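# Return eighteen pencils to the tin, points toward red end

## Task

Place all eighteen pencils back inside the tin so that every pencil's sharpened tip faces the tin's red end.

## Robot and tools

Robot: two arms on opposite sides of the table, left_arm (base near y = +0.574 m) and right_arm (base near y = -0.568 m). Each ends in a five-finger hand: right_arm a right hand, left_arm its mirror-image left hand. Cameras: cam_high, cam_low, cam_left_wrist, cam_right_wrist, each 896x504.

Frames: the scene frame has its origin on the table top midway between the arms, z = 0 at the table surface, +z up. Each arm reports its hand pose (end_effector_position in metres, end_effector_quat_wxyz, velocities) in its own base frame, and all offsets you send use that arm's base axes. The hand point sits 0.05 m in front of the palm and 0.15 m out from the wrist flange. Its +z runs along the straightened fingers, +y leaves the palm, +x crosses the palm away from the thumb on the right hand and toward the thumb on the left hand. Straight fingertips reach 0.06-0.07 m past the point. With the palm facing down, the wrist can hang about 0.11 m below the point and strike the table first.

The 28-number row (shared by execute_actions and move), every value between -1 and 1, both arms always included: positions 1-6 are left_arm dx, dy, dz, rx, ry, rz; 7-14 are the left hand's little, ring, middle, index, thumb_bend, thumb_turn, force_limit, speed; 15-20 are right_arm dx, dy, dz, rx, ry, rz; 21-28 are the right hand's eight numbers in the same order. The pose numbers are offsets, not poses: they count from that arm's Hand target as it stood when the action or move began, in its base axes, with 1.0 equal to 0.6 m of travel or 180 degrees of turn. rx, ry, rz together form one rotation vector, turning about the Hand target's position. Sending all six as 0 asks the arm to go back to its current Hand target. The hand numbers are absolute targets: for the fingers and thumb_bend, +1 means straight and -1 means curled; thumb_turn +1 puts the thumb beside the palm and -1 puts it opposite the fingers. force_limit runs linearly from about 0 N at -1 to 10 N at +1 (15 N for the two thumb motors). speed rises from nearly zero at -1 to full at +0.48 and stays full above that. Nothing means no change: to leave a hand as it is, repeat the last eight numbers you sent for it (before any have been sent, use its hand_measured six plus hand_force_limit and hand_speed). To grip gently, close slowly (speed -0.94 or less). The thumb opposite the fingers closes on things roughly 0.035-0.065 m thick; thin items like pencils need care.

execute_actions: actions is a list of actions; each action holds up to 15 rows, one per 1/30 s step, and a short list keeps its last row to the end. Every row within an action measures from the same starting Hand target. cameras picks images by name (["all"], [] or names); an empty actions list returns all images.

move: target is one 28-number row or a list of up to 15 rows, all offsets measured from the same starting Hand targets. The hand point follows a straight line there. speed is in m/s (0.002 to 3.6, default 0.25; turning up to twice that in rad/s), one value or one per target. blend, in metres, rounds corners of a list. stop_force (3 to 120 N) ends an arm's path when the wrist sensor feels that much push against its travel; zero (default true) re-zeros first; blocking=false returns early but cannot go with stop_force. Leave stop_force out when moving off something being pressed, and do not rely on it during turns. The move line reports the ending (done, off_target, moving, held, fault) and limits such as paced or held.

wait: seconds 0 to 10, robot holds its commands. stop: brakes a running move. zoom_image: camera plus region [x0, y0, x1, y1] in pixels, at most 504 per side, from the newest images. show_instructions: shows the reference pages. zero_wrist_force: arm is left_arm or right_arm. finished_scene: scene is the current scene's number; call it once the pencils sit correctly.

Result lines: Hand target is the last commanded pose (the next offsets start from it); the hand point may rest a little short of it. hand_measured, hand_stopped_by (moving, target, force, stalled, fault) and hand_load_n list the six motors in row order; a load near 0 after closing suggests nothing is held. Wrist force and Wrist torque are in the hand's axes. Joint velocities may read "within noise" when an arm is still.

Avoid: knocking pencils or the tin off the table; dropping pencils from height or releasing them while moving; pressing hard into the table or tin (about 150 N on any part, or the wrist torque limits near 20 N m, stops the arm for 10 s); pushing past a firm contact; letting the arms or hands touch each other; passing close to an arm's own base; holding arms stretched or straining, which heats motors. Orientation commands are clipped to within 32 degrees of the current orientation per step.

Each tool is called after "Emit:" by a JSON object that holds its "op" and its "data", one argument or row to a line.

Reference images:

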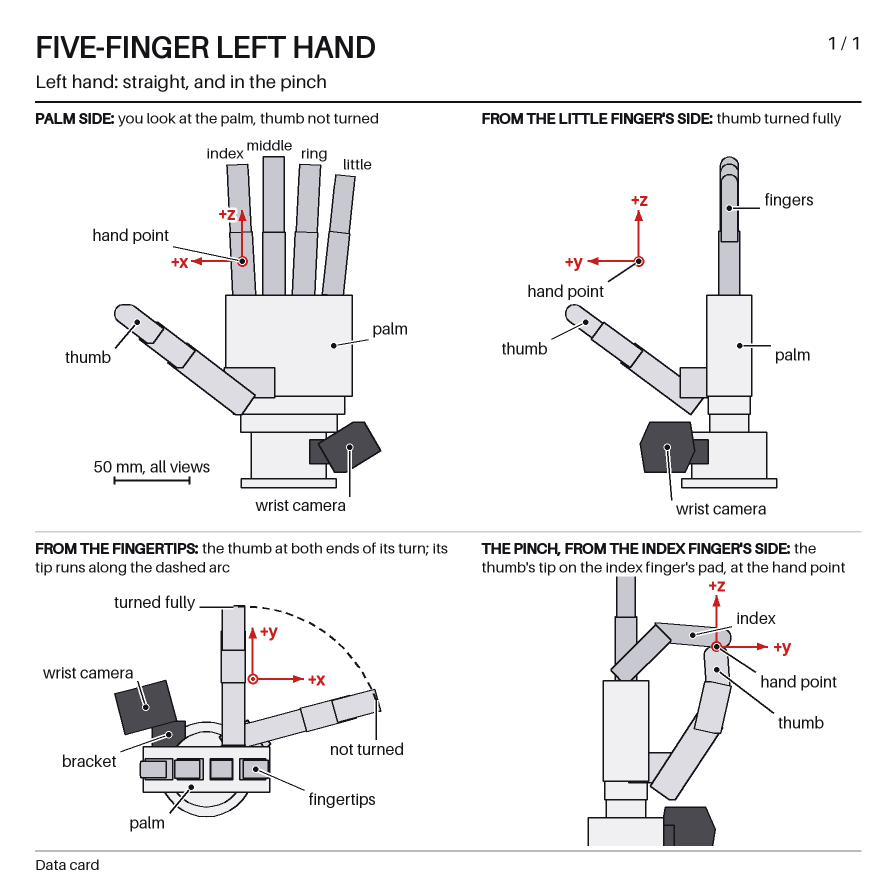

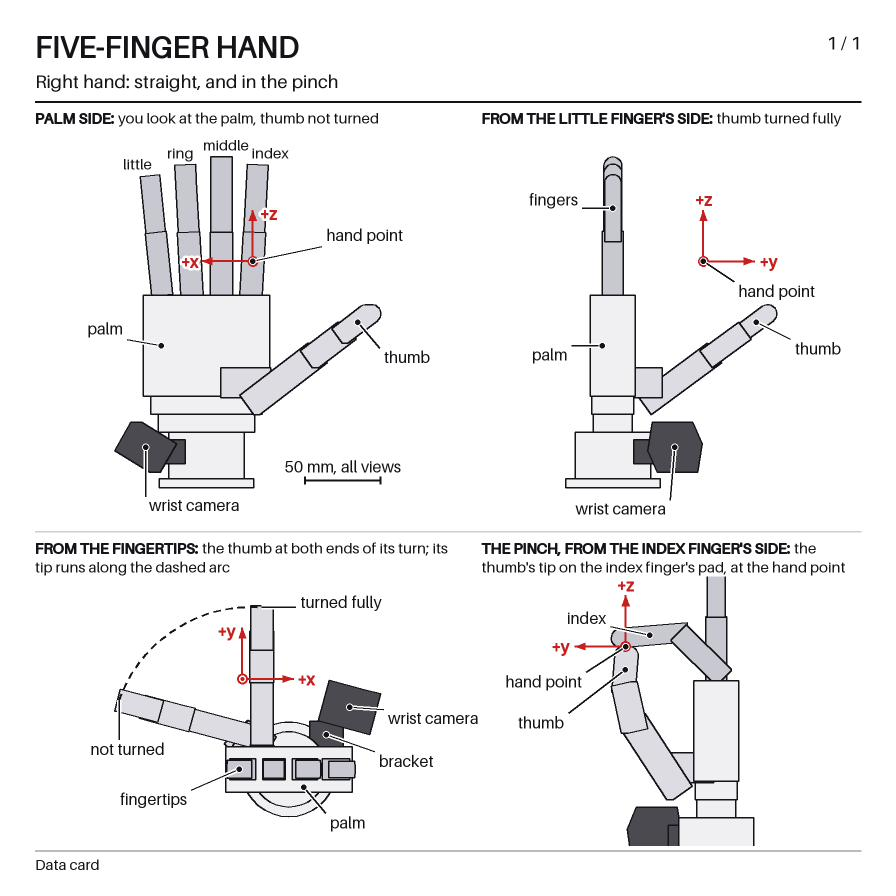

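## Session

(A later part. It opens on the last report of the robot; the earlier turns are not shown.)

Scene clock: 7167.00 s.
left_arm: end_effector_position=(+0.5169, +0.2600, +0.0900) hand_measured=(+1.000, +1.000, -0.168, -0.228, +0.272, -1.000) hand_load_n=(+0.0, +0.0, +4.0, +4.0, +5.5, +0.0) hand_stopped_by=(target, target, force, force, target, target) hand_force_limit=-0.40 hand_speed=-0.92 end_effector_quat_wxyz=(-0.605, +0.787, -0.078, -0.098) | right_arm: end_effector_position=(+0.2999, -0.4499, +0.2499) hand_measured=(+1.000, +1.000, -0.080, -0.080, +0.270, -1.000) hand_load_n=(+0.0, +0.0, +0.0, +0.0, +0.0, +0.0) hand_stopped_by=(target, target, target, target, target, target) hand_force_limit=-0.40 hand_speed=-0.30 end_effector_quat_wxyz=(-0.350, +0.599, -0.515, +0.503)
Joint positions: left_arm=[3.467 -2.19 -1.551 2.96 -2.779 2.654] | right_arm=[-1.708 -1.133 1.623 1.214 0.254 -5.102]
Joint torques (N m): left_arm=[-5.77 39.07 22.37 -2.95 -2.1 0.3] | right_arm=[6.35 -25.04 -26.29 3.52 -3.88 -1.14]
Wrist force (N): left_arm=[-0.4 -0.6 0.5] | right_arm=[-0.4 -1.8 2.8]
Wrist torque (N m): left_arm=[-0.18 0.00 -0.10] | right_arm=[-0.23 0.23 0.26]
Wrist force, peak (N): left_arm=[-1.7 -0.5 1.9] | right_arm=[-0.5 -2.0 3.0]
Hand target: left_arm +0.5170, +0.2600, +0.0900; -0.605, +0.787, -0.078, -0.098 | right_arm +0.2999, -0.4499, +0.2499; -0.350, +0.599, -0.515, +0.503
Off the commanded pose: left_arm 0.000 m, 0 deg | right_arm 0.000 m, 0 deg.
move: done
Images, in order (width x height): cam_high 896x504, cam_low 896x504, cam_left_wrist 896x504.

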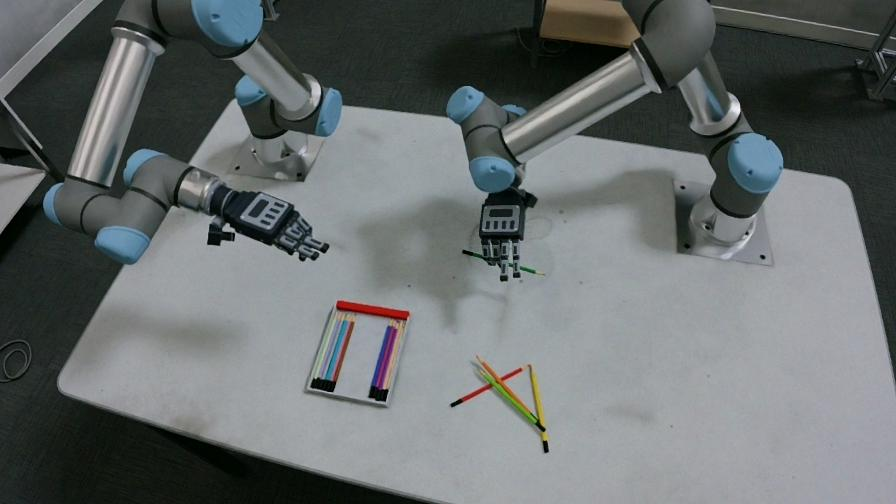

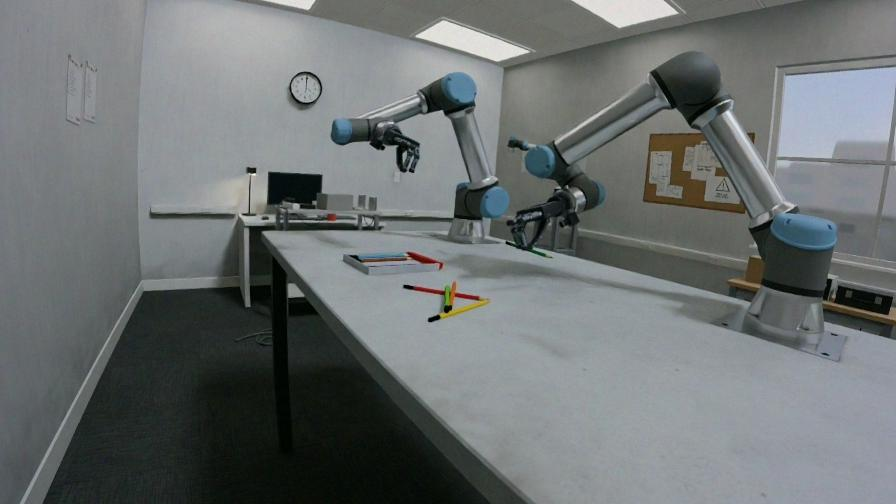

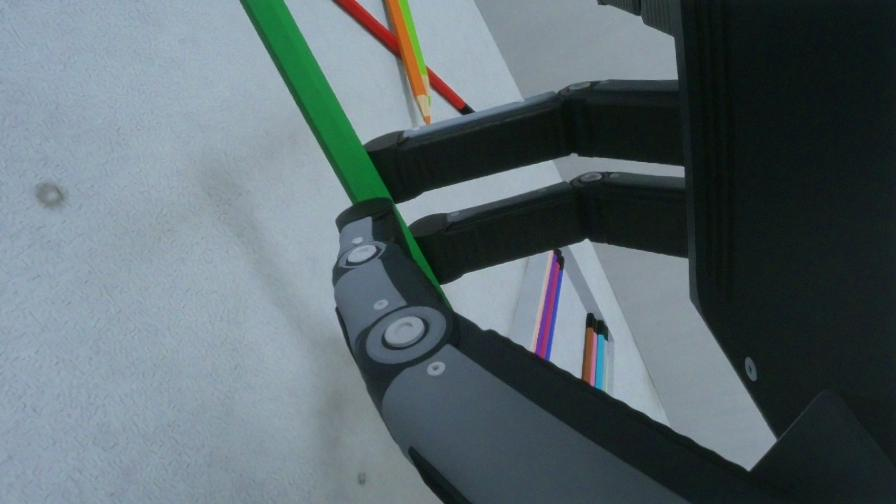

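Emit:
{"op": "move", "data": {
  "target": [
    [0,0,-0.1,0,0,0,1,1,-0.65,-0.65,0.27,-1,-0.4,-0.92,0,0,0,0,0,0,1,1,-0.08,-0.08,0.27,-1,-0.4,-0.3],
    [0,0,-0.131,0,0,0,1,1,-0.65,-0.65,0.27,-1,-0.4,-0.92,0,0,0,0,0,0,1,1,-0.08,-0.08,0.27,-1,-0.4,-0.3]
  ],
  "speed": [0.06,0.02],
  "stop_force": 3,
  "cameras": ["cam_left_wrist","cam_low"]
}}

Emit:
{"op": "zoom_image", "data": {
  "camera": "cam_low",
  "region": [450, 180, 600, 305]
}}

Scene clock: 7179.63 s.
left_arm: end_effector_position=(+0.5169, +0.2600, +0.0126) hand_measured=(+1.000, +1.000, -0.168, -0.226, +0.270, -1.000) hand_load_n=(+0.0, +0.0, +4.5, +4.0, +2.0, -1.0) hand_stopped_by=(target, target, force, force, target, target) hand_force_limit=-0.40 hand_speed=-0.92 end_effector_quat_wxyz=(-0.605, +0.787, -0.078, -0.098) | right_arm: end_effector_position=(+0.2999, -0.4499, +0.2499) hand_measured=(+1.000, +1.000, -0.080, -0.080, +0.270, -1.000) hand_load_n=(+0.0, -0.5, +0.0, -0.5, +0.0, +0.0) hand_stopped_by=(target, target, target, target, target, target) hand_force_limit=-0.40 hand_speed=-0.30 end_effector_quat_wxyz=(-0.350, +0.599, -0.515, +0.503)
Joint positions: left_arm=[3.467 -2.305 -1.59 3.114 -2.78 2.654] | right_arm=[-1.708 -1.133 1.623 1.214 0.254 -5.102]
Joint torques (N m): left_arm=[-5.15 49.25 20.59 -2.46 -1.06 -0.39] | right_arm=[6.22 -24.37 -26.02 3.53 -3.87 -1.08]
Wrist force (N): left_arm=[-1.1 -3.1 0.4] | right_arm=[-0.4 -1.9 2.9]
Wrist torque (N m): left_arm=[-0.22 0.01 -0.07] | right_arm=[-0.26 0.22 0.25]
Wrist force, peak (N): left_arm=[-2.0 -12.0 -4.5] | right_arm=[-0.5 -2.1 3.0]
Hand target: left_arm +0.5169, +0.2600, +0.0126; -0.605, +0.787, -0.078, -0.098 (not the last commanded pose) | right_arm +0.2999, -0.4499, +0.2499; -0.350, +0.599, -0.515, +0.503
Off the commanded pose: left_arm 0.001 m, 0 deg | right_arm 0.000 m, 0 deg.
move: contact (left_arm); path passed 1 of 2 targets
Images, in order (width x height): cam_low 896x504, cam_left_wrist 896x504.

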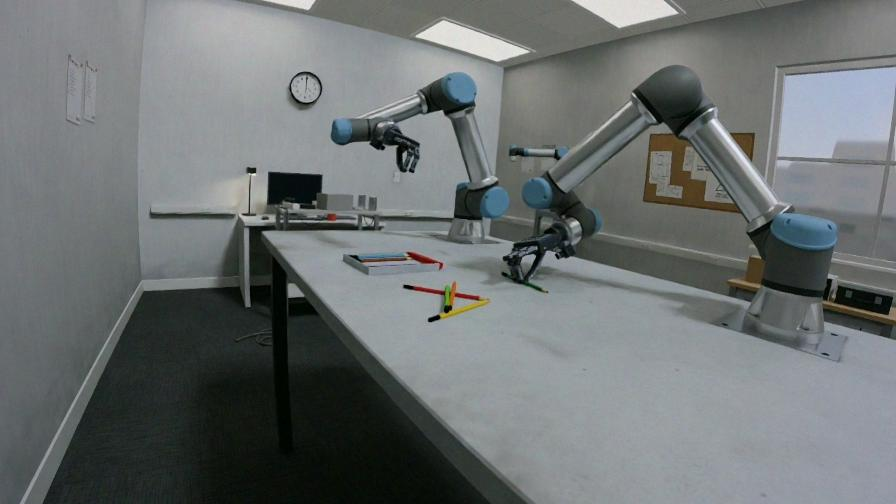

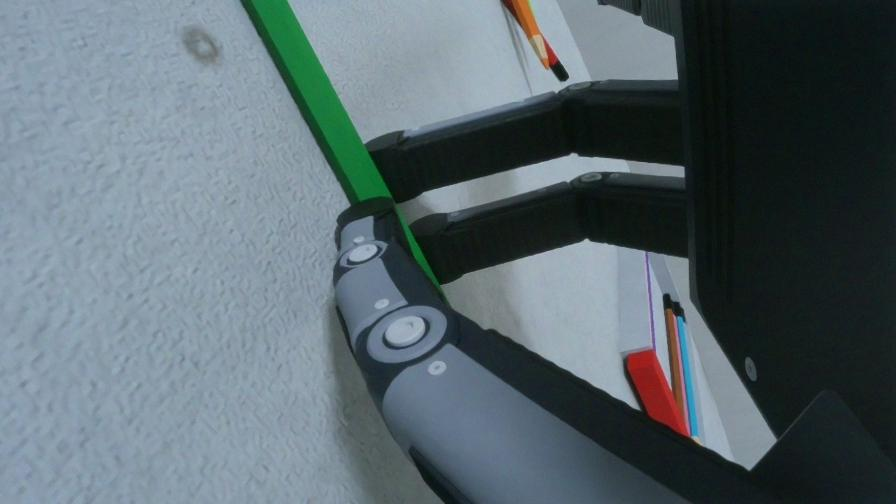

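Scaled by 3.360 from the camera's 896x504 image, which has a finer 1280x720 frame.

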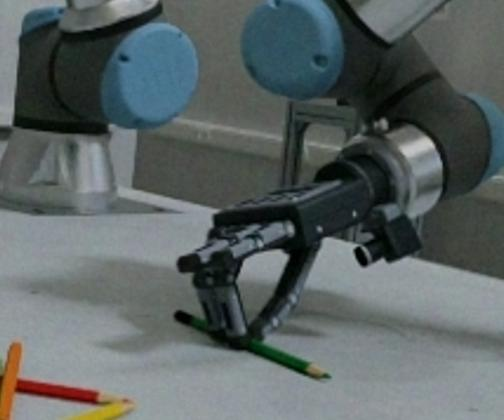

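Emit:
{"op": "move", "data": {
  "target": [
    [0,0,0.0013,0,0,0,1,1,-0.08,-0.08,0.27,-1,-0.4,-0.88,0,0,0,0,0,0,1,1,-0.08,-0.08,0.27,-1,-0.4,-0.3],
    [0,0,0.2,0,0,0,1,1,-0.08,-0.08,0.27,-1,-0.4,-0.88,0,0,0,0,0,0,1,1,-0.08,-0.08,0.27,-1,-0.4,-0.3]
  ],
  "speed": [0.05,0.1],
  "cameras": ["cam_left_wrist","cam_high"]
}}

Emit:
{"op": "zoom_image", "data": {
  "camera": "cam_high",
  "region": [430, 210, 580, 310]
}}

Scene clock: 7187.97 s.
left_arm: end_effector_position=(+0.5170, +0.2600, +0.1326) hand_measured=(+1.000, +1.000, -0.080, -0.080, +0.270, -1.000) hand_load_n=(+0.0, +0.0, +0.0, +0.0, +0.0, +0.0) hand_stopped_by=(target, target, target, target, target, target) hand_force_limit=-0.40 hand_speed=-0.88 end_effector_quat_wxyz=(-0.605, +0.787, -0.078, -0.098) | right_arm: end_effector_position=(+0.2999, -0.4499, +0.2499) hand_measured=(+1.000, +1.000, -0.080, -0.080, +0.270, -1.000) hand_load_n=(+0.0, +0.0, +0.0, +0.0, +0.0, +0.0) hand_stopped_by=(target, target, target, target, target, target) hand_force_limit=-0.40 hand_speed=-0.30 end_effector_quat_wxyz=(-0.350, +0.599, -0.515, +0.503)
Joint positions: left_arm=[3.467 -2.138 -1.513 2.87 -2.779 2.654] | right_arm=[-1.708 -1.133 1.623 1.214 0.254 -5.102]
Joint torques (N m): left_arm=[4.68 37.53 11.56 -0.34 -1.28 -1.29] | right_arm=[5.5 -24.18 -26.09 3.66 -4 -1.18]
Wrist force (N): left_arm=[-0.5 -0.6 0.3] | right_arm=[-0.4 -1.8 2.6]
Wrist torque (N m): left_arm=[-0.15 0.01 -0.11] | right_arm=[-0.22 0.22 0.26]
Wrist force, peak (N): left_arm=[-1.3 -3.4 0.2] | right_arm=[-0.6 -2.0 3.0]
Hand target: left_arm +0.5169, +0.2600, +0.1326; -0.605, +0.787, -0.078, -0.098 | right_arm +0.2999, -0.4499, +0.2499; -0.350, +0.599, -0.515, +0.503
Off the commanded pose: left_arm 0.000 m, 0 deg | right_arm 0.000 m, 0 deg.
move: done
Images, in order (width x height): cam_high 896x504, cam_left_wrist 896x504.

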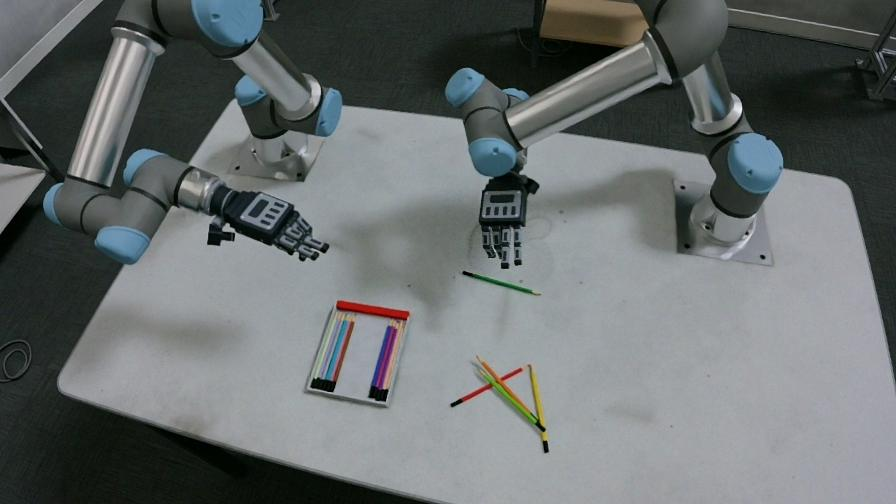

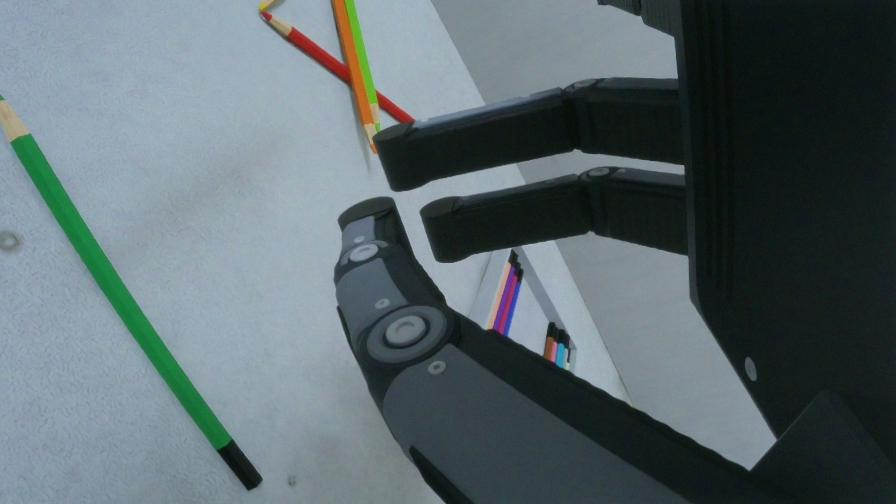

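Scaled by 3.360 from the camera's 896x504 image, which has a finer 1280x720 frame.

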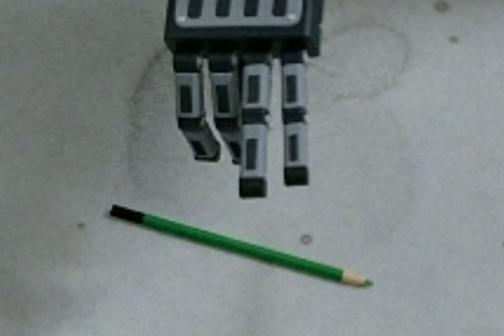

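Emit:
{"op": "move", "data": {
  "target": [
    [-0.12,0.04,0.31,0,0,-0.25,1,1,-0.08,-0.08,0.27,-1,-0.4,-0.88,0,0,0,0,0,0,1,1,-0.08,-0.08,0.27,-1,-0.4,-0.3],
    [-0.3617,0.1,0.2698,0,0,-0.5,1,1,-0.08,-0.08,0.27,-1,-0.4,-0.88,0.3333,0.0833,-0.05,0,0,-0.3,1,1,-0.08,-0.08,0.27,-1,-0.4,-0.3],
    [-0.3617,0.1,0.2698,0,0,-0.5,1,1,-0.08,-0.08,0.27,-1,-0.4,-0.88,0.5933,0.2217,-0.2167,0,0,-0.5167,1,1,-0.08,-0.08,0.27,-1,-0.4,-0.3],
    [-0.3617,0.1,0.2698,0,0,-0.5,1,1,-0.08,-0.08,0.27,-1,-0.4,-0.88,0.5933,0.2217,-0.2917,0,0,-0.5167,1,1,-0.08,-0.08,0.27,-1,-0.4,-0.3]
  ],
  "speed": [0.25,0.25,0.22,0.15],
  "blend": [0.03,0.03,0.02,0],
  "cameras": ["cam_right_wrist","cam_high"]
}}

Emit:
{"op": "zoom_image", "data": {
  "camera": "cam_right_wrist",
  "region": [392, 0, 896, 504]
}}

Scene clock: 7236.47 s.
left_arm: end_effector_position=(+0.2999, +0.3200, +0.2945) hand_measured=(+1.000, +1.000, -0.080, -0.080, +0.270, -1.000) hand_load_n=(+0.0, +0.0, +0.0, +0.0, +0.5, +0.0) hand_stopped_by=(target, target, target, target, target, target) hand_force_limit=-0.40 hand_speed=-0.88 end_effector_quat_wxyz=(+0.497, -0.501, +0.611, -0.358) | right_arm: end_effector_position=(+0.6559, -0.3168, +0.0749) hand_measured=(+1.000, +1.000, -0.080, -0.080, +0.270, -1.000) hand_load_n=(+0.0, +0.0, +0.0, +0.0, +0.0, +0.0) hand_stopped_by=(target, target, target, target, target, target) hand_force_limit=-0.40 hand_speed=-0.30 end_effector_quat_wxyz=(-0.124, -0.039, +0.789, -0.600)
Joint positions: left_arm=[4.904 -1.704 -1.995 1.665 -0.283 5.452] | right_arm=[-0.331 -0.494 0.77 0.697 2.835 -2.443]
Joint torques (N m): left_arm=[-9.6 28.87 21.95 -5.16 -0.02 1.99] | right_arm=[-9.66 -47.9 -31.81 3 -1.62 0.83]
Wrist force (N): left_arm=[-0.3 -0.6 0.6] | right_arm=[-1.3 -1.9 2.9]
Wrist torque (N m): left_arm=[-0.19 -0.01 -0.18] | right_arm=[-0.18 0.31 0.02]
Wrist force, peak (N): left_arm=[-1.2 -1.3 1.2] | right_arm=[-1.7 -2.9 3.5]
Hand target: left_arm +0.2999, +0.3200, +0.2945; +0.497, -0.501, +0.611, -0.358 | right_arm +0.6559, -0.3169, +0.0749; -0.124, -0.038, +0.789, -0.600
Off the commanded pose: left_arm 0.000 m, 0 deg | right_arm 0.000 m, 0 deg.
move: done
Images, in order (width x height): cam_high 896x504, cam_right_wrist 896x504.

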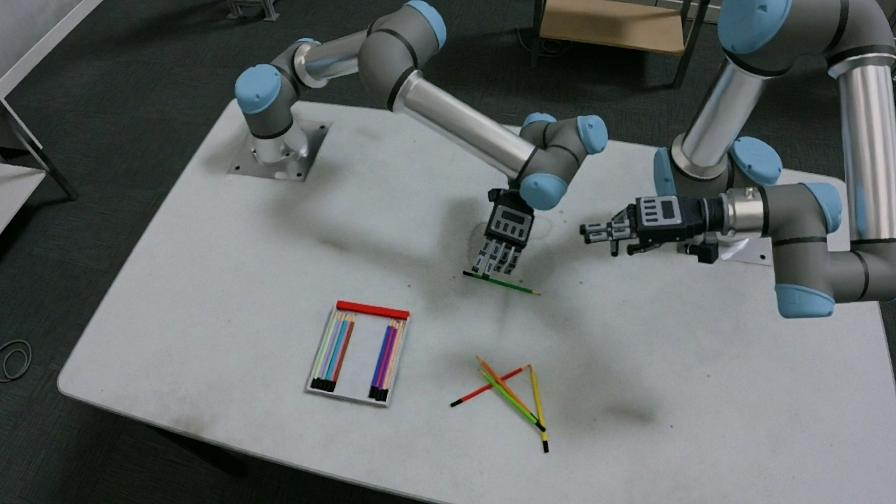

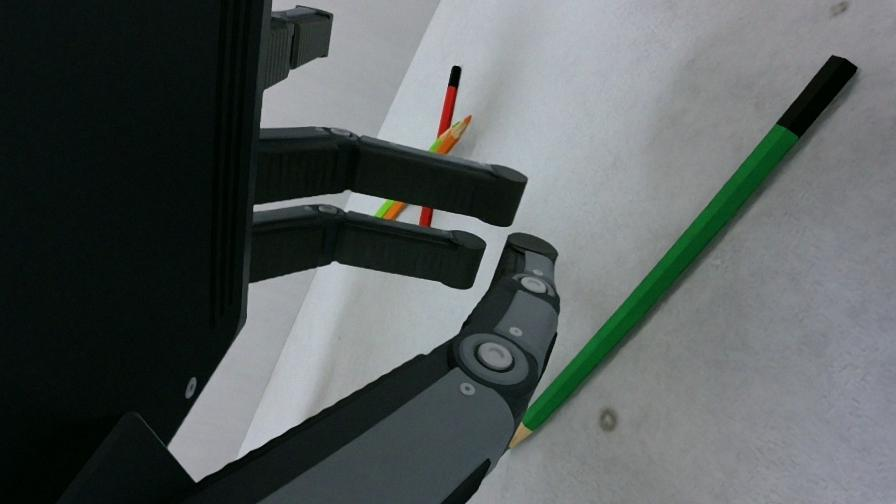

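Scaled by 1.000.

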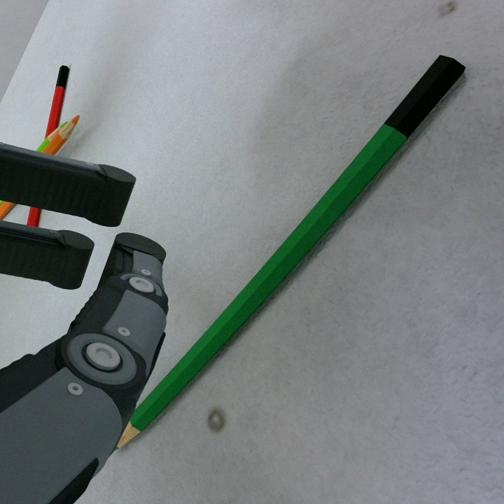

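Emit:
{"op": "move", "data": {
  "target": [0,0,0,0,0,0,1,1,-0.08,-0.08,0.27,-1,-0.4,-0.88,-0.0003,-0.004,-0.0582,0,0,0,1,1,-0.08,-0.08,0.27,-1,-0.4,-0.3],
  "speed": 0.12,
  "cameras": ["cam_right_wrist"]
}}

Emit:
{"op": "zoom_image", "data": {
  "camera": "cam_right_wrist",
  "region": [392, 0, 896, 504]
}}

Scene clock: 7276.23 s.
left_arm: end_effector_position=(+0.2999, +0.3200, +0.2945) hand_measured=(+1.000, +1.000, -0.080, -0.080, +0.270, -1.000) hand_load_n=(+0.0, +0.0, +0.0, +0.0, +0.0, +0.0) hand_stopped_by=(target, target, target, target, target, target) hand_force_limit=-0.40 hand_speed=-0.88 end_effector_quat_wxyz=(+0.497, -0.501, +0.611, -0.358) | right_arm: end_effector_position=(+0.6556, -0.3193, +0.0398) hand_measured=(+1.000, +1.000, -0.080, -0.080, +0.270, -1.000) hand_load_n=(+0.0, +0.0, +0.0, +0.0, +0.0, +0.0) hand_stopped_by=(target, target, target, target, target, target) hand_force_limit=-0.40 hand_speed=-0.30 end_effector_quat_wxyz=(-0.124, -0.039, +0.789, -0.600)
Joint positions: left_arm=[4.904 -1.704 -1.995 1.665 -0.283 5.452] | right_arm=[-0.335 -0.461 0.795 0.63 2.833 -2.453]
Joint torques (N m): left_arm=[-9.3 28.83 22.06 -5.15 0.12 1.89] | right_arm=[-2.86 -63.09 -28.37 3.51 -1.13 -0.18]
Wrist force (N): left_arm=[-0.2 -0.6 0.4] | right_arm=[-1.1 -1.6 3.0]
Wrist torque (N m): left_arm=[-0.17 -0.03 -0.17] | right_arm=[-0.17 0.25 0.14]
Wrist force, peak (N): left_arm=[-0.5 -1.0 0.7] | right_arm=[-1.2 -2.9 2.6]
Hand target: left_arm +0.2999, +0.3200, +0.2945; +0.497, -0.501, +0.611, -0.358 | right_arm +0.6557, -0.3193, +0.0399; -0.124, -0.038, +0.789, -0.600
Off the commanded pose: left_arm 0.000 m, 0 deg | right_arm 0.000 m, 0 deg.
move: done
Images, in order (width x height): cam_right_wrist 896x504.

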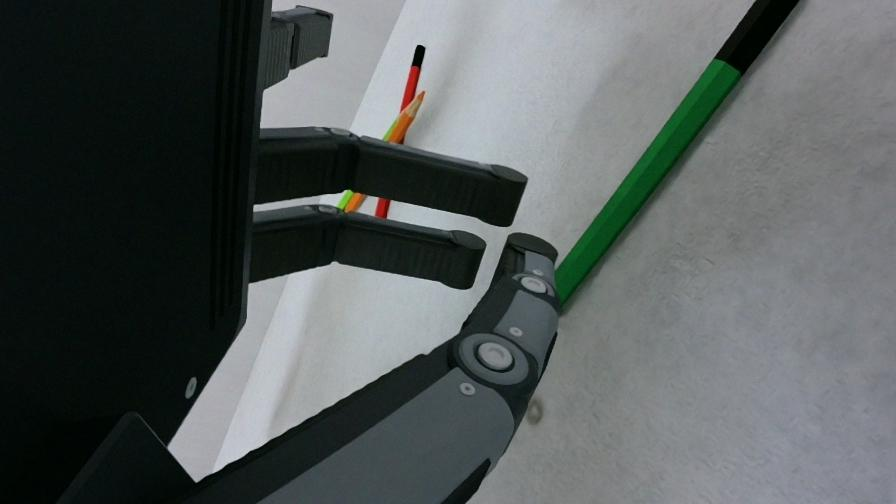

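Scaled by 1.000.

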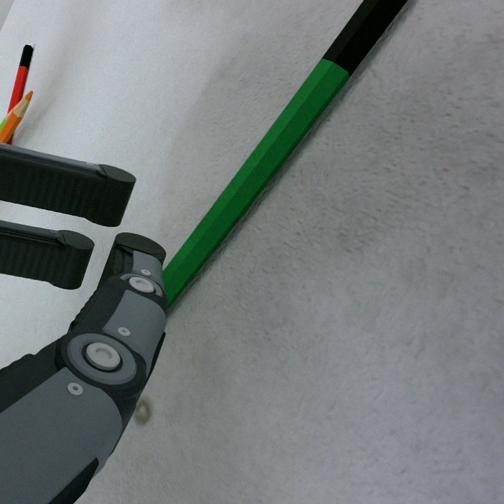

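Emit:
{"op": "move", "data": {
  "target": [0,0,0,0,0,0,1,1,-0.08,-0.08,0.27,-1,-0.4,-0.88,0,0,-0.0167,0,0,-0.0167,1,1,-0.08,-0.08,0.27,-1,-0.4,-0.3],
  "speed": 0.08,
  "cameras": ["cam_right_wrist"]
}}

Emit:
{"op": "zoom_image", "data": {
  "camera": "cam_right_wrist",
  "region": [392, 0, 896, 504]
}}

Scene clock: 7297.23 s.
left_arm: end_effector_position=(+0.2999, +0.3200, +0.2945) hand_measured=(+1.000, +1.000, -0.080, -0.080, +0.270, -1.000) hand_load_n=(+0.0, +0.0, +0.0, +0.0, +0.0, +0.0) hand_stopped_by=(target, target, target, target, target, target) hand_force_limit=-0.40 hand_speed=-0.88 end_effector_quat_wxyz=(+0.497, -0.501, +0.611, -0.358) | right_arm: end_effector_position=(+0.6558, -0.3193, +0.0300) hand_measured=(+1.000, +1.000, -0.080, -0.080, +0.270, -1.000) hand_load_n=(+0.0, +0.0, +0.0, +0.0, +0.0, +0.0) hand_stopped_by=(target, target, target, target, target, target) hand_force_limit=-0.40 hand_speed=-0.30 end_effector_quat_wxyz=(-0.140, -0.018, +0.790, -0.597)
Joint positions: left_arm=[4.904 -1.704 -1.995 1.665 -0.283 5.452] | right_arm=[-0.331 -0.367 0.667 0.825 2.862 -2.285]
Joint torques (N m): left_arm=[-9.1 28.73 22.54 -5.03 0.02 1.84] | right_arm=[6.1 -64.55 -5.5 0.33 -1.2 -1.13]
Wrist force (N): left_arm=[-0.5 -0.8 0.5] | right_arm=[-1.0 -1.7 3.1]
Wrist torque (N m): left_arm=[-0.21 0.01 -0.19] | right_arm=[-0.19 0.21 0.03]
Wrist force, peak (N): left_arm=[-0.4 -0.8 0.8] | right_arm=[-1.1 -2.0 3.3]
Hand target: left_arm +0.2999, +0.3200, +0.2945; +0.497, -0.501, +0.611, -0.358 | right_arm +0.6557, -0.3193, +0.0299; -0.140, -0.018, +0.790, -0.597
Off the commanded pose: left_arm 0.000 m, 0 deg | right_arm 0.000 m, 0 deg.
move: done
Images, in order (width x height): cam_right_wrist 896x504.

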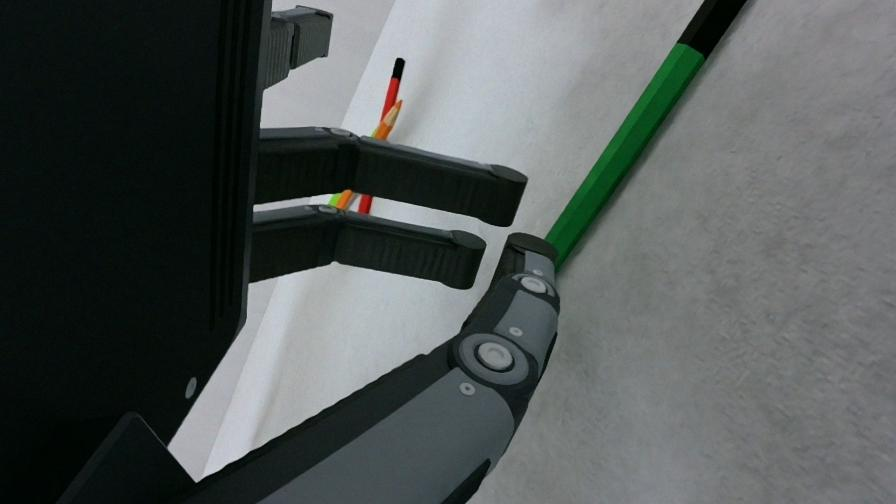

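Scaled by 1.000.

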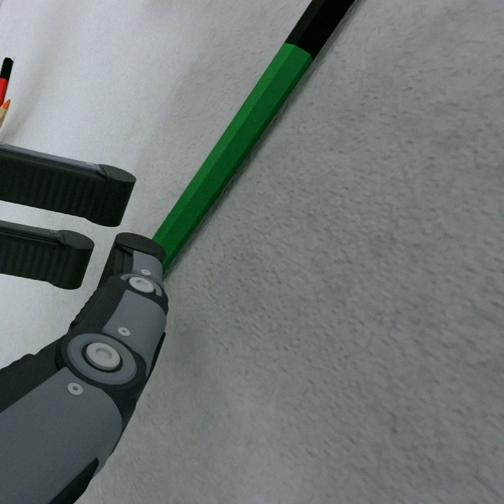

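Emit:
{"op": "move", "data": {
  "target": [0,0,0,0,0,0,1,1,-0.08,-0.08,0.27,-1,-0.4,-0.88,0,0,-0.0333,0,0,0,1,1,-0.08,-0.08,0.27,-1,-0.4,-0.3],
  "speed": 0.02,
  "stop_force": 3
}}

Emit:
{"op": "move", "data": {
  "target": [
    [0,0,0,0,0,0,1,1,-0.08,-0.08,0.27,-1,-0.4,-0.88,0,0,-0.0022,0,0,0,1,1,-0.6,-0.6,0.27,-1,-0.75,-0.92],
    [0,0,0,0,0,0,1,1,-0.08,-0.08,0.27,-1,-0.4,-0.88,0,0,-0.0022,0,0,0,1,1,-0.65,-0.65,0.27,-1,-0.4,-0.92]
  ],
  "speed": 0.02,
  "cameras": ["cam_right_wrist"]
}}

Scene clock: 7305.93 s.
left_arm: end_effector_position=(+0.2999, +0.3200, +0.2945) hand_measured=(+1.000, +1.000, -0.080, -0.080, +0.270, -1.000) hand_load_n=(+0.0, -0.5, +0.0, +0.0, +0.0, +0.0) hand_stopped_by=(target, target, target, target, target, target) hand_force_limit=-0.40 hand_speed=-0.88 end_effector_quat_wxyz=(+0.497, -0.501, +0.611, -0.358) | right_arm: end_effector_position=(+0.6557, -0.3193, +0.0143) hand_measured=(+1.000, +1.000, -0.080, -0.080, +0.270, -1.000) hand_load_n=(+0.0, +0.0, +0.0, +0.0, -2.0, -0.5) hand_stopped_by=(target, target, target, target, target, target) hand_force_limit=-0.40 hand_speed=-0.30 end_effector_quat_wxyz=(-0.140, -0.018, +0.790, -0.597)
Joint positions: left_arm=[4.904 -1.704 -1.995 1.665 -0.283 5.452] | right_arm=[-0.331 -0.349 0.672 0.803 2.862 -2.285]
Joint torques (N m): left_arm=[-9.18 28.32 22.18 -5.01 -0.06 1.83] | right_arm=[-5.33 -64.09 -27.2 3.98 -1.5 0.23]
Wrist force (N): left_arm=[-0.6 -0.7 0.6] | right_arm=[-0.3 -4.4 2.9]
Wrist torque (N m): left_arm=[-0.20 0.04 -0.19] | right_arm=[-0.26 0.21 0.01]
Wrist force, peak (N): left_arm=[-0.6 -0.9 0.6] | right_arm=[0.4 -13.3 -1.9]
Hand target: left_arm +0.2999, +0.3200, +0.2945; +0.497, -0.501, +0.611, -0.358 | right_arm +0.6557, -0.3193, +0.0143; -0.140, -0.018, +0.790, -0.597 (not the last commanded pose)
Off the commanded pose: left_arm 0.000 m, 0 deg | right_arm 0.004 m, 0 deg.
move: contact (right_arm)

Scene clock: 7307.17 s.
left_arm: end_effector_position=(+0.2999, +0.3200, +0.2945) hand_measured=(+1.000, +1.000, -0.080, -0.080, +0.270, -1.000) hand_load_n=(+0.0, +0.0, +0.0, +0.0, +0.5, +0.0) hand_stopped_by=(target, target, target, target, target, target) hand_force_limit=-0.40 hand_speed=-0.88 end_effector_quat_wxyz=(+0.497, -0.501, +0.611, -0.358) | right_arm: end_effector_position=(+0.6557, -0.3193, +0.0130) hand_measured=(+1.000, +1.000, -0.190, -0.174, +0.270, -1.000) hand_load_n=(+0.0, +0.0, +3.5, +3.0, -2.0, -0.5) hand_stopped_by=(target, target, force, force, target, target) hand_force_limit=-0.40 hand_speed=-0.92 end_effector_quat_wxyz=(-0.140, -0.018, +0.790, -0.597)
Joint positions: left_arm=[4.904 -1.704 -1.995 1.665 -0.283 5.452] | right_arm=[-0.331 -0.347 0.672 0.801 2.862 -2.285]
Joint torques (N m): left_arm=[-9.3 28.42 21.98 -5.06 0.05 1.92] | right_arm=[-6.03 -42.26 -0.75 1.8 -1.59 0.39]
Wrist force (N): left_arm=[-0.2 -0.6 0.4] | right_arm=[-0.1 -14.0 -0.6]
Wrist torque (N m): left_arm=[-0.18 -0.03 -0.17] | right_arm=[-0.64 0.26 -0.07]
Wrist force, peak (N): left_arm=[-0.7 -0.7 0.8] | right_arm=[-0.3 -15.8 -3.3]
Hand target: left_arm +0.2999, +0.3200, +0.2945; +0.497, -0.501, +0.611, -0.358 | right_arm +0.6557, -0.3193, +0.0130; -0.140, -0.018, +0.790, -0.597
Off the commanded pose: left_arm 0.000 m, 0 deg | right_arm 0.000 m, 0 deg.
move: done
Images, in order (width x height): cam_right_wrist 896x504.

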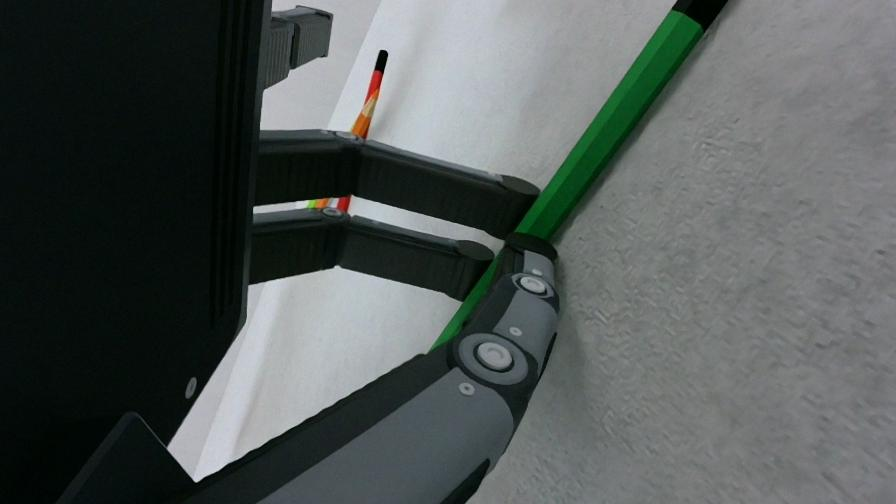

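Emit:
{"op": "move", "data": {
  "target": [
    [0,0,0,0,0,0,1,1,-0.08,-0.08,0.27,-1,-0.4,-0.88,0,0,0.0167,0,0,0,1,1,-0.65,-0.65,0.27,-1,-0.4,-0.92],
    [0,0,0,0,0,0,1,1,-0.08,-0.08,0.27,-1,-0.4,-0.88,0,0,0.1833,0,0,0,1,1,-0.65,-0.65,0.27,-1,-0.4,-0.92]
  ],
  "speed": [0.012,0.08],
  "blend": [0.005,0]
}}

Emit:
{"op": "move", "data": {
  "target": [
    [0,0,0,0,0,0,1,1,-0.08,-0.08,0.27,-1,-0.4,-0.88,-0.1833,-0.2833,0.07,0,0,0.27,1,1,-0.65,-0.65,0.27,-1,-0.4,-0.92],
    [0,0,0,0,0,0,1,1,-0.08,-0.08,0.27,-1,-0.4,-0.88,-0.4295,-0.3512,-0.0733,0,0,0.5706,1,1,-0.65,-0.65,0.27,-1,-0.4,-0.92]
  ],
  "speed": 0.2,
  "blend": [0.03,0],
  "cameras": ["cam_right_wrist","cam_high"]
}}

Emit:
{"op": "zoom_image", "data": {
  "camera": "cam_high",
  "region": [290, 285, 420, 415]
}}

Scene clock: 7371.80 s.
left_arm: end_effector_position=(+0.2999, +0.3200, +0.2945) hand_measured=(+1.000, +1.000, -0.080, -0.080, +0.270, -1.000) hand_load_n=(+0.0, +0.0, +0.0, +0.0, +0.0, +0.0) hand_stopped_by=(target, target, target, target, target, target) hand_force_limit=-0.40 hand_speed=-0.88 end_effector_quat_wxyz=(+0.497, -0.501, +0.611, -0.358) | right_arm: end_effector_position=(+0.6558, -0.3193, +0.1231) hand_measured=(+1.000, +1.000, -0.190, -0.174, +0.270, -1.000) hand_load_n=(+0.0, +0.0, +2.5, +1.0, +2.0, +0.5) hand_stopped_by=(target, target, force, force, target, target) hand_force_limit=-0.40 hand_speed=-0.92 end_effector_quat_wxyz=(-0.139, -0.018, +0.790, -0.597) end_effector_velocity=(+0.000, +0.000, -0.001) end_effector_angular_velocity=(-0.001, -0.003, -0.001)
Joint positions: left_arm=[4.904 -1.704 -1.995 1.665 -0.283 5.452] | right_arm=[-0.331 -0.448 0.588 0.986 2.862 -2.284]
Joint velocities: left_arm=[within noise] | right_arm=[0 -0.001 0.004 -0.006 0 0]
Joint torques (N m): left_arm=[-8.69 28.29 22.16 -5.07 -0.07 1.91] | right_arm=[-7.25 -46.95 -4.67 0.08 0.36 0.55]
Wrist force (N): left_arm=[-0.5 -0.6 0.4] | right_arm=[-0.9 -2.0 3.0]
Wrist torque (N m): left_arm=[-0.18 0.01 -0.20] | right_arm=[-0.27 0.21 0.03]
Wrist force, peak (N): left_arm=[-0.6 -0.8 0.7] | right_arm=[0.0 -14.4 -0.9]
Hand target: left_arm +0.2999, +0.3200, +0.2945; +0.497, -0.501, +0.611, -0.358 | right_arm +0.6557, -0.3193, +0.1230; -0.140, -0.018, +0.790, -0.597
Off the commanded pose: left_arm 0.000 m, 0 deg | right_arm 0.000 m, 0 deg.
move: done

Scene clock: 7376.90 s.
left_arm: end_effector_position=(+0.2999, +0.3200, +0.2945) hand_measured=(+1.000, +1.000, -0.080, -0.080, +0.270, -1.000) hand_load_n=(+0.0, +0.0, +0.0, +0.0, +0.0, +0.0) hand_stopped_by=(target, target, target, target, target, target) hand_force_limit=-0.40 hand_speed=-0.88 end_effector_quat_wxyz=(+0.497, -0.501, +0.611, -0.358) | right_arm: end_effector_position=(+0.3981, -0.5300, +0.0790) hand_measured=(+1.000, +1.000, -0.190, -0.174, +0.270, -1.000) hand_load_n=(+0.0, +0.0, +2.5, +1.0, +2.5, +0.5) hand_stopped_by=(target, target, force, force, target, target) hand_force_limit=-0.40 hand_speed=-0.92 end_effector_quat_wxyz=(-0.379, +0.628, -0.480, +0.482)
Joint positions: left_arm=[4.904 -1.704 -1.995 1.665 -0.283 5.452] | right_arm=[-1.5 -0.7 1.265 0.791 0.258 -4.743]
Joint torques (N m): left_arm=[-8.98 28.6 22.62 -5.06 0 1.9] | right_arm=[-7.5 -52.7 -1.54 3.85 -4.9 -1.07]
Wrist force (N): left_arm=[-0.4 -0.6 0.6] | right_arm=[-0.8 -1.6 2.8]
Wrist torque (N m): left_arm=[-0.19 0.01 -0.19] | right_arm=[-0.16 0.29 0.20]
Wrist force, peak (N): left_arm=[-0.6 -1.0 0.5] | right_arm=[-1.2 -2.4 3.1]
Hand target: left_arm +0.2999, +0.3200, +0.2945; +0.497, -0.501, +0.611, -0.358 | right_arm +0.3980, -0.5300, +0.0790; -0.379, +0.628, -0.480, +0.482
Off the commanded pose: left_arm 0.000 m, 0 deg | right_arm 0.000 m, 0 deg.
move: done
Images, in order (width x height): cam_high 896x504, cam_right_wrist 896x504.

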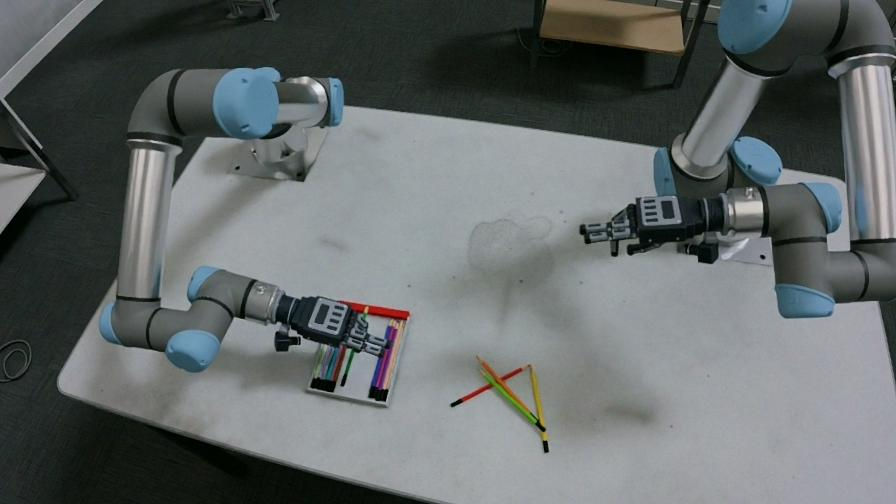

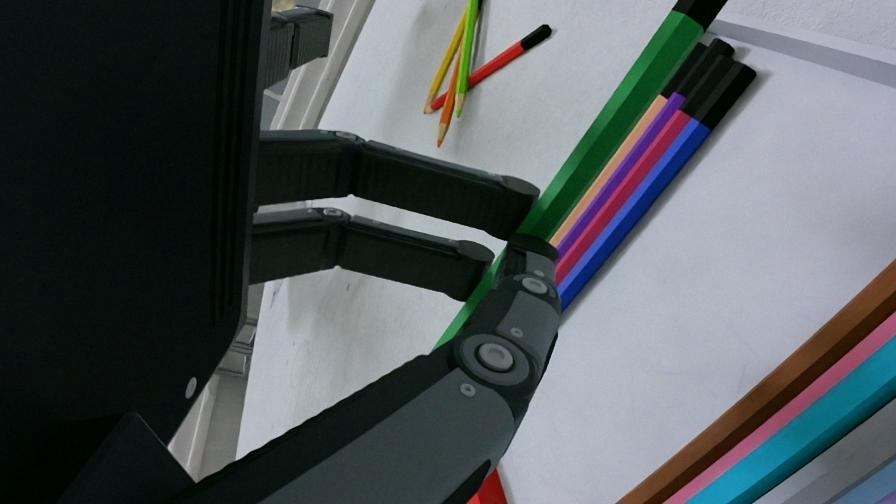

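Scaled by 3.877 from the camera's 896x504 image, which has a finer 1280x720 frame.

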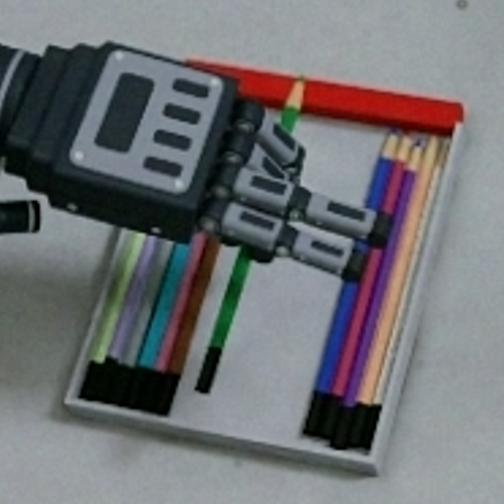

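Emit:
{"op": "move", "data": {
  "target": [0,0,0,0,0,0,1,1,-0.08,-0.08,0.27,-1,-0.4,-0.88,0.005,0.0058,-0.0533,0,0,0,1,1,-0.65,-0.65,0.27,-1,-0.4,-0.92],
  "speed": 0.1,
  "cameras": ["cam_right_wrist","cam_high"]
}}

Emit:
{"op": "zoom_image", "data": {
  "camera": "cam_high",
  "region": [290, 285, 420, 415]
}}

Scene clock: 7385.93 s.
left_arm: end_effector_position=(+0.2999, +0.3200, +0.2945) hand_measured=(+1.000, +1.000, -0.080, -0.080, +0.270, -1.000) hand_load_n=(+0.0, +0.0, +0.0, +0.0, +0.0, +0.5) hand_stopped_by=(target, target, target, target, target, target) hand_force_limit=-0.40 hand_speed=-0.88 end_effector_quat_wxyz=(+0.497, -0.501, +0.611, -0.358) | right_arm: end_effector_position=(+0.4011, -0.5263, +0.0470) hand_measured=(+1.000, +1.000, -0.190, -0.174, +0.270, -1.000) hand_load_n=(+0.0, +0.0, +2.5, +0.5, +2.5, +0.5) hand_stopped_by=(target, target, force, force, target, target) hand_force_limit=-0.40 hand_speed=-0.92 end_effector_quat_wxyz=(-0.379, +0.628, -0.480, +0.481)
Joint positions: left_arm=[4.904 -1.704 -1.995 1.665 -0.283 5.452] | right_arm=[-1.494 -0.665 1.287 0.713 0.259 -4.72]
Joint torques (N m): left_arm=[-8.82 28.43 21.95 -5.18 -0.11 1.87] | right_arm=[-3.18 -54.19 -27.02 4.17 0.89 -1.12]
Wrist force (N): left_arm=[-0.5 -0.9 0.5] | right_arm=[-0.7 -1.6 2.8]
Wrist torque (N m): left_arm=[-0.22 0.02 -0.19] | right_arm=[-0.16 0.29 0.08]
Wrist force, peak (N): left_arm=[-0.6 -0.7 0.8] | right_arm=[-0.3 -2.8 2.5]
Hand target: left_arm +0.2999, +0.3200, +0.2945; +0.497, -0.501, +0.611, -0.358 | right_arm +0.4010, -0.5265, +0.0470; -0.379, +0.628, -0.480, +0.482
Off the commanded pose: left_arm 0.000 m, 0 deg | right_arm 0.000 m, 0 deg.
move: done
Images, in order (width x height): cam_high 896x504, cam_right_wrist 896x504.

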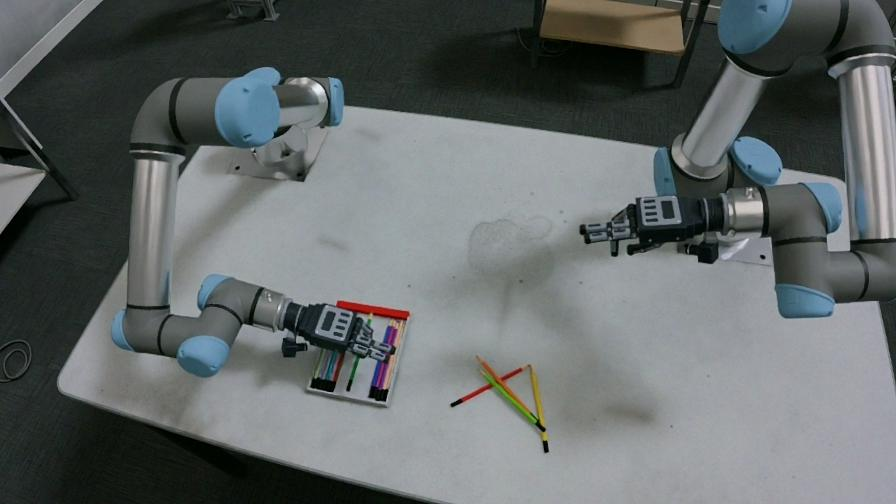

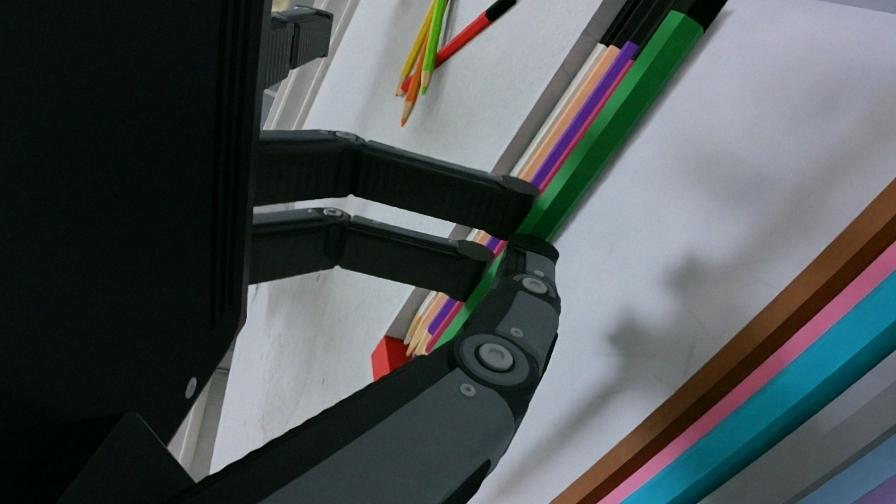

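Scaled by 3.877 from the camera's 896x504 image, which has a finer 1280x720 frame.

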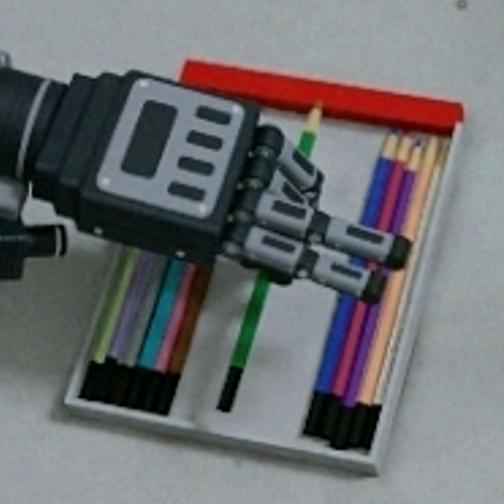

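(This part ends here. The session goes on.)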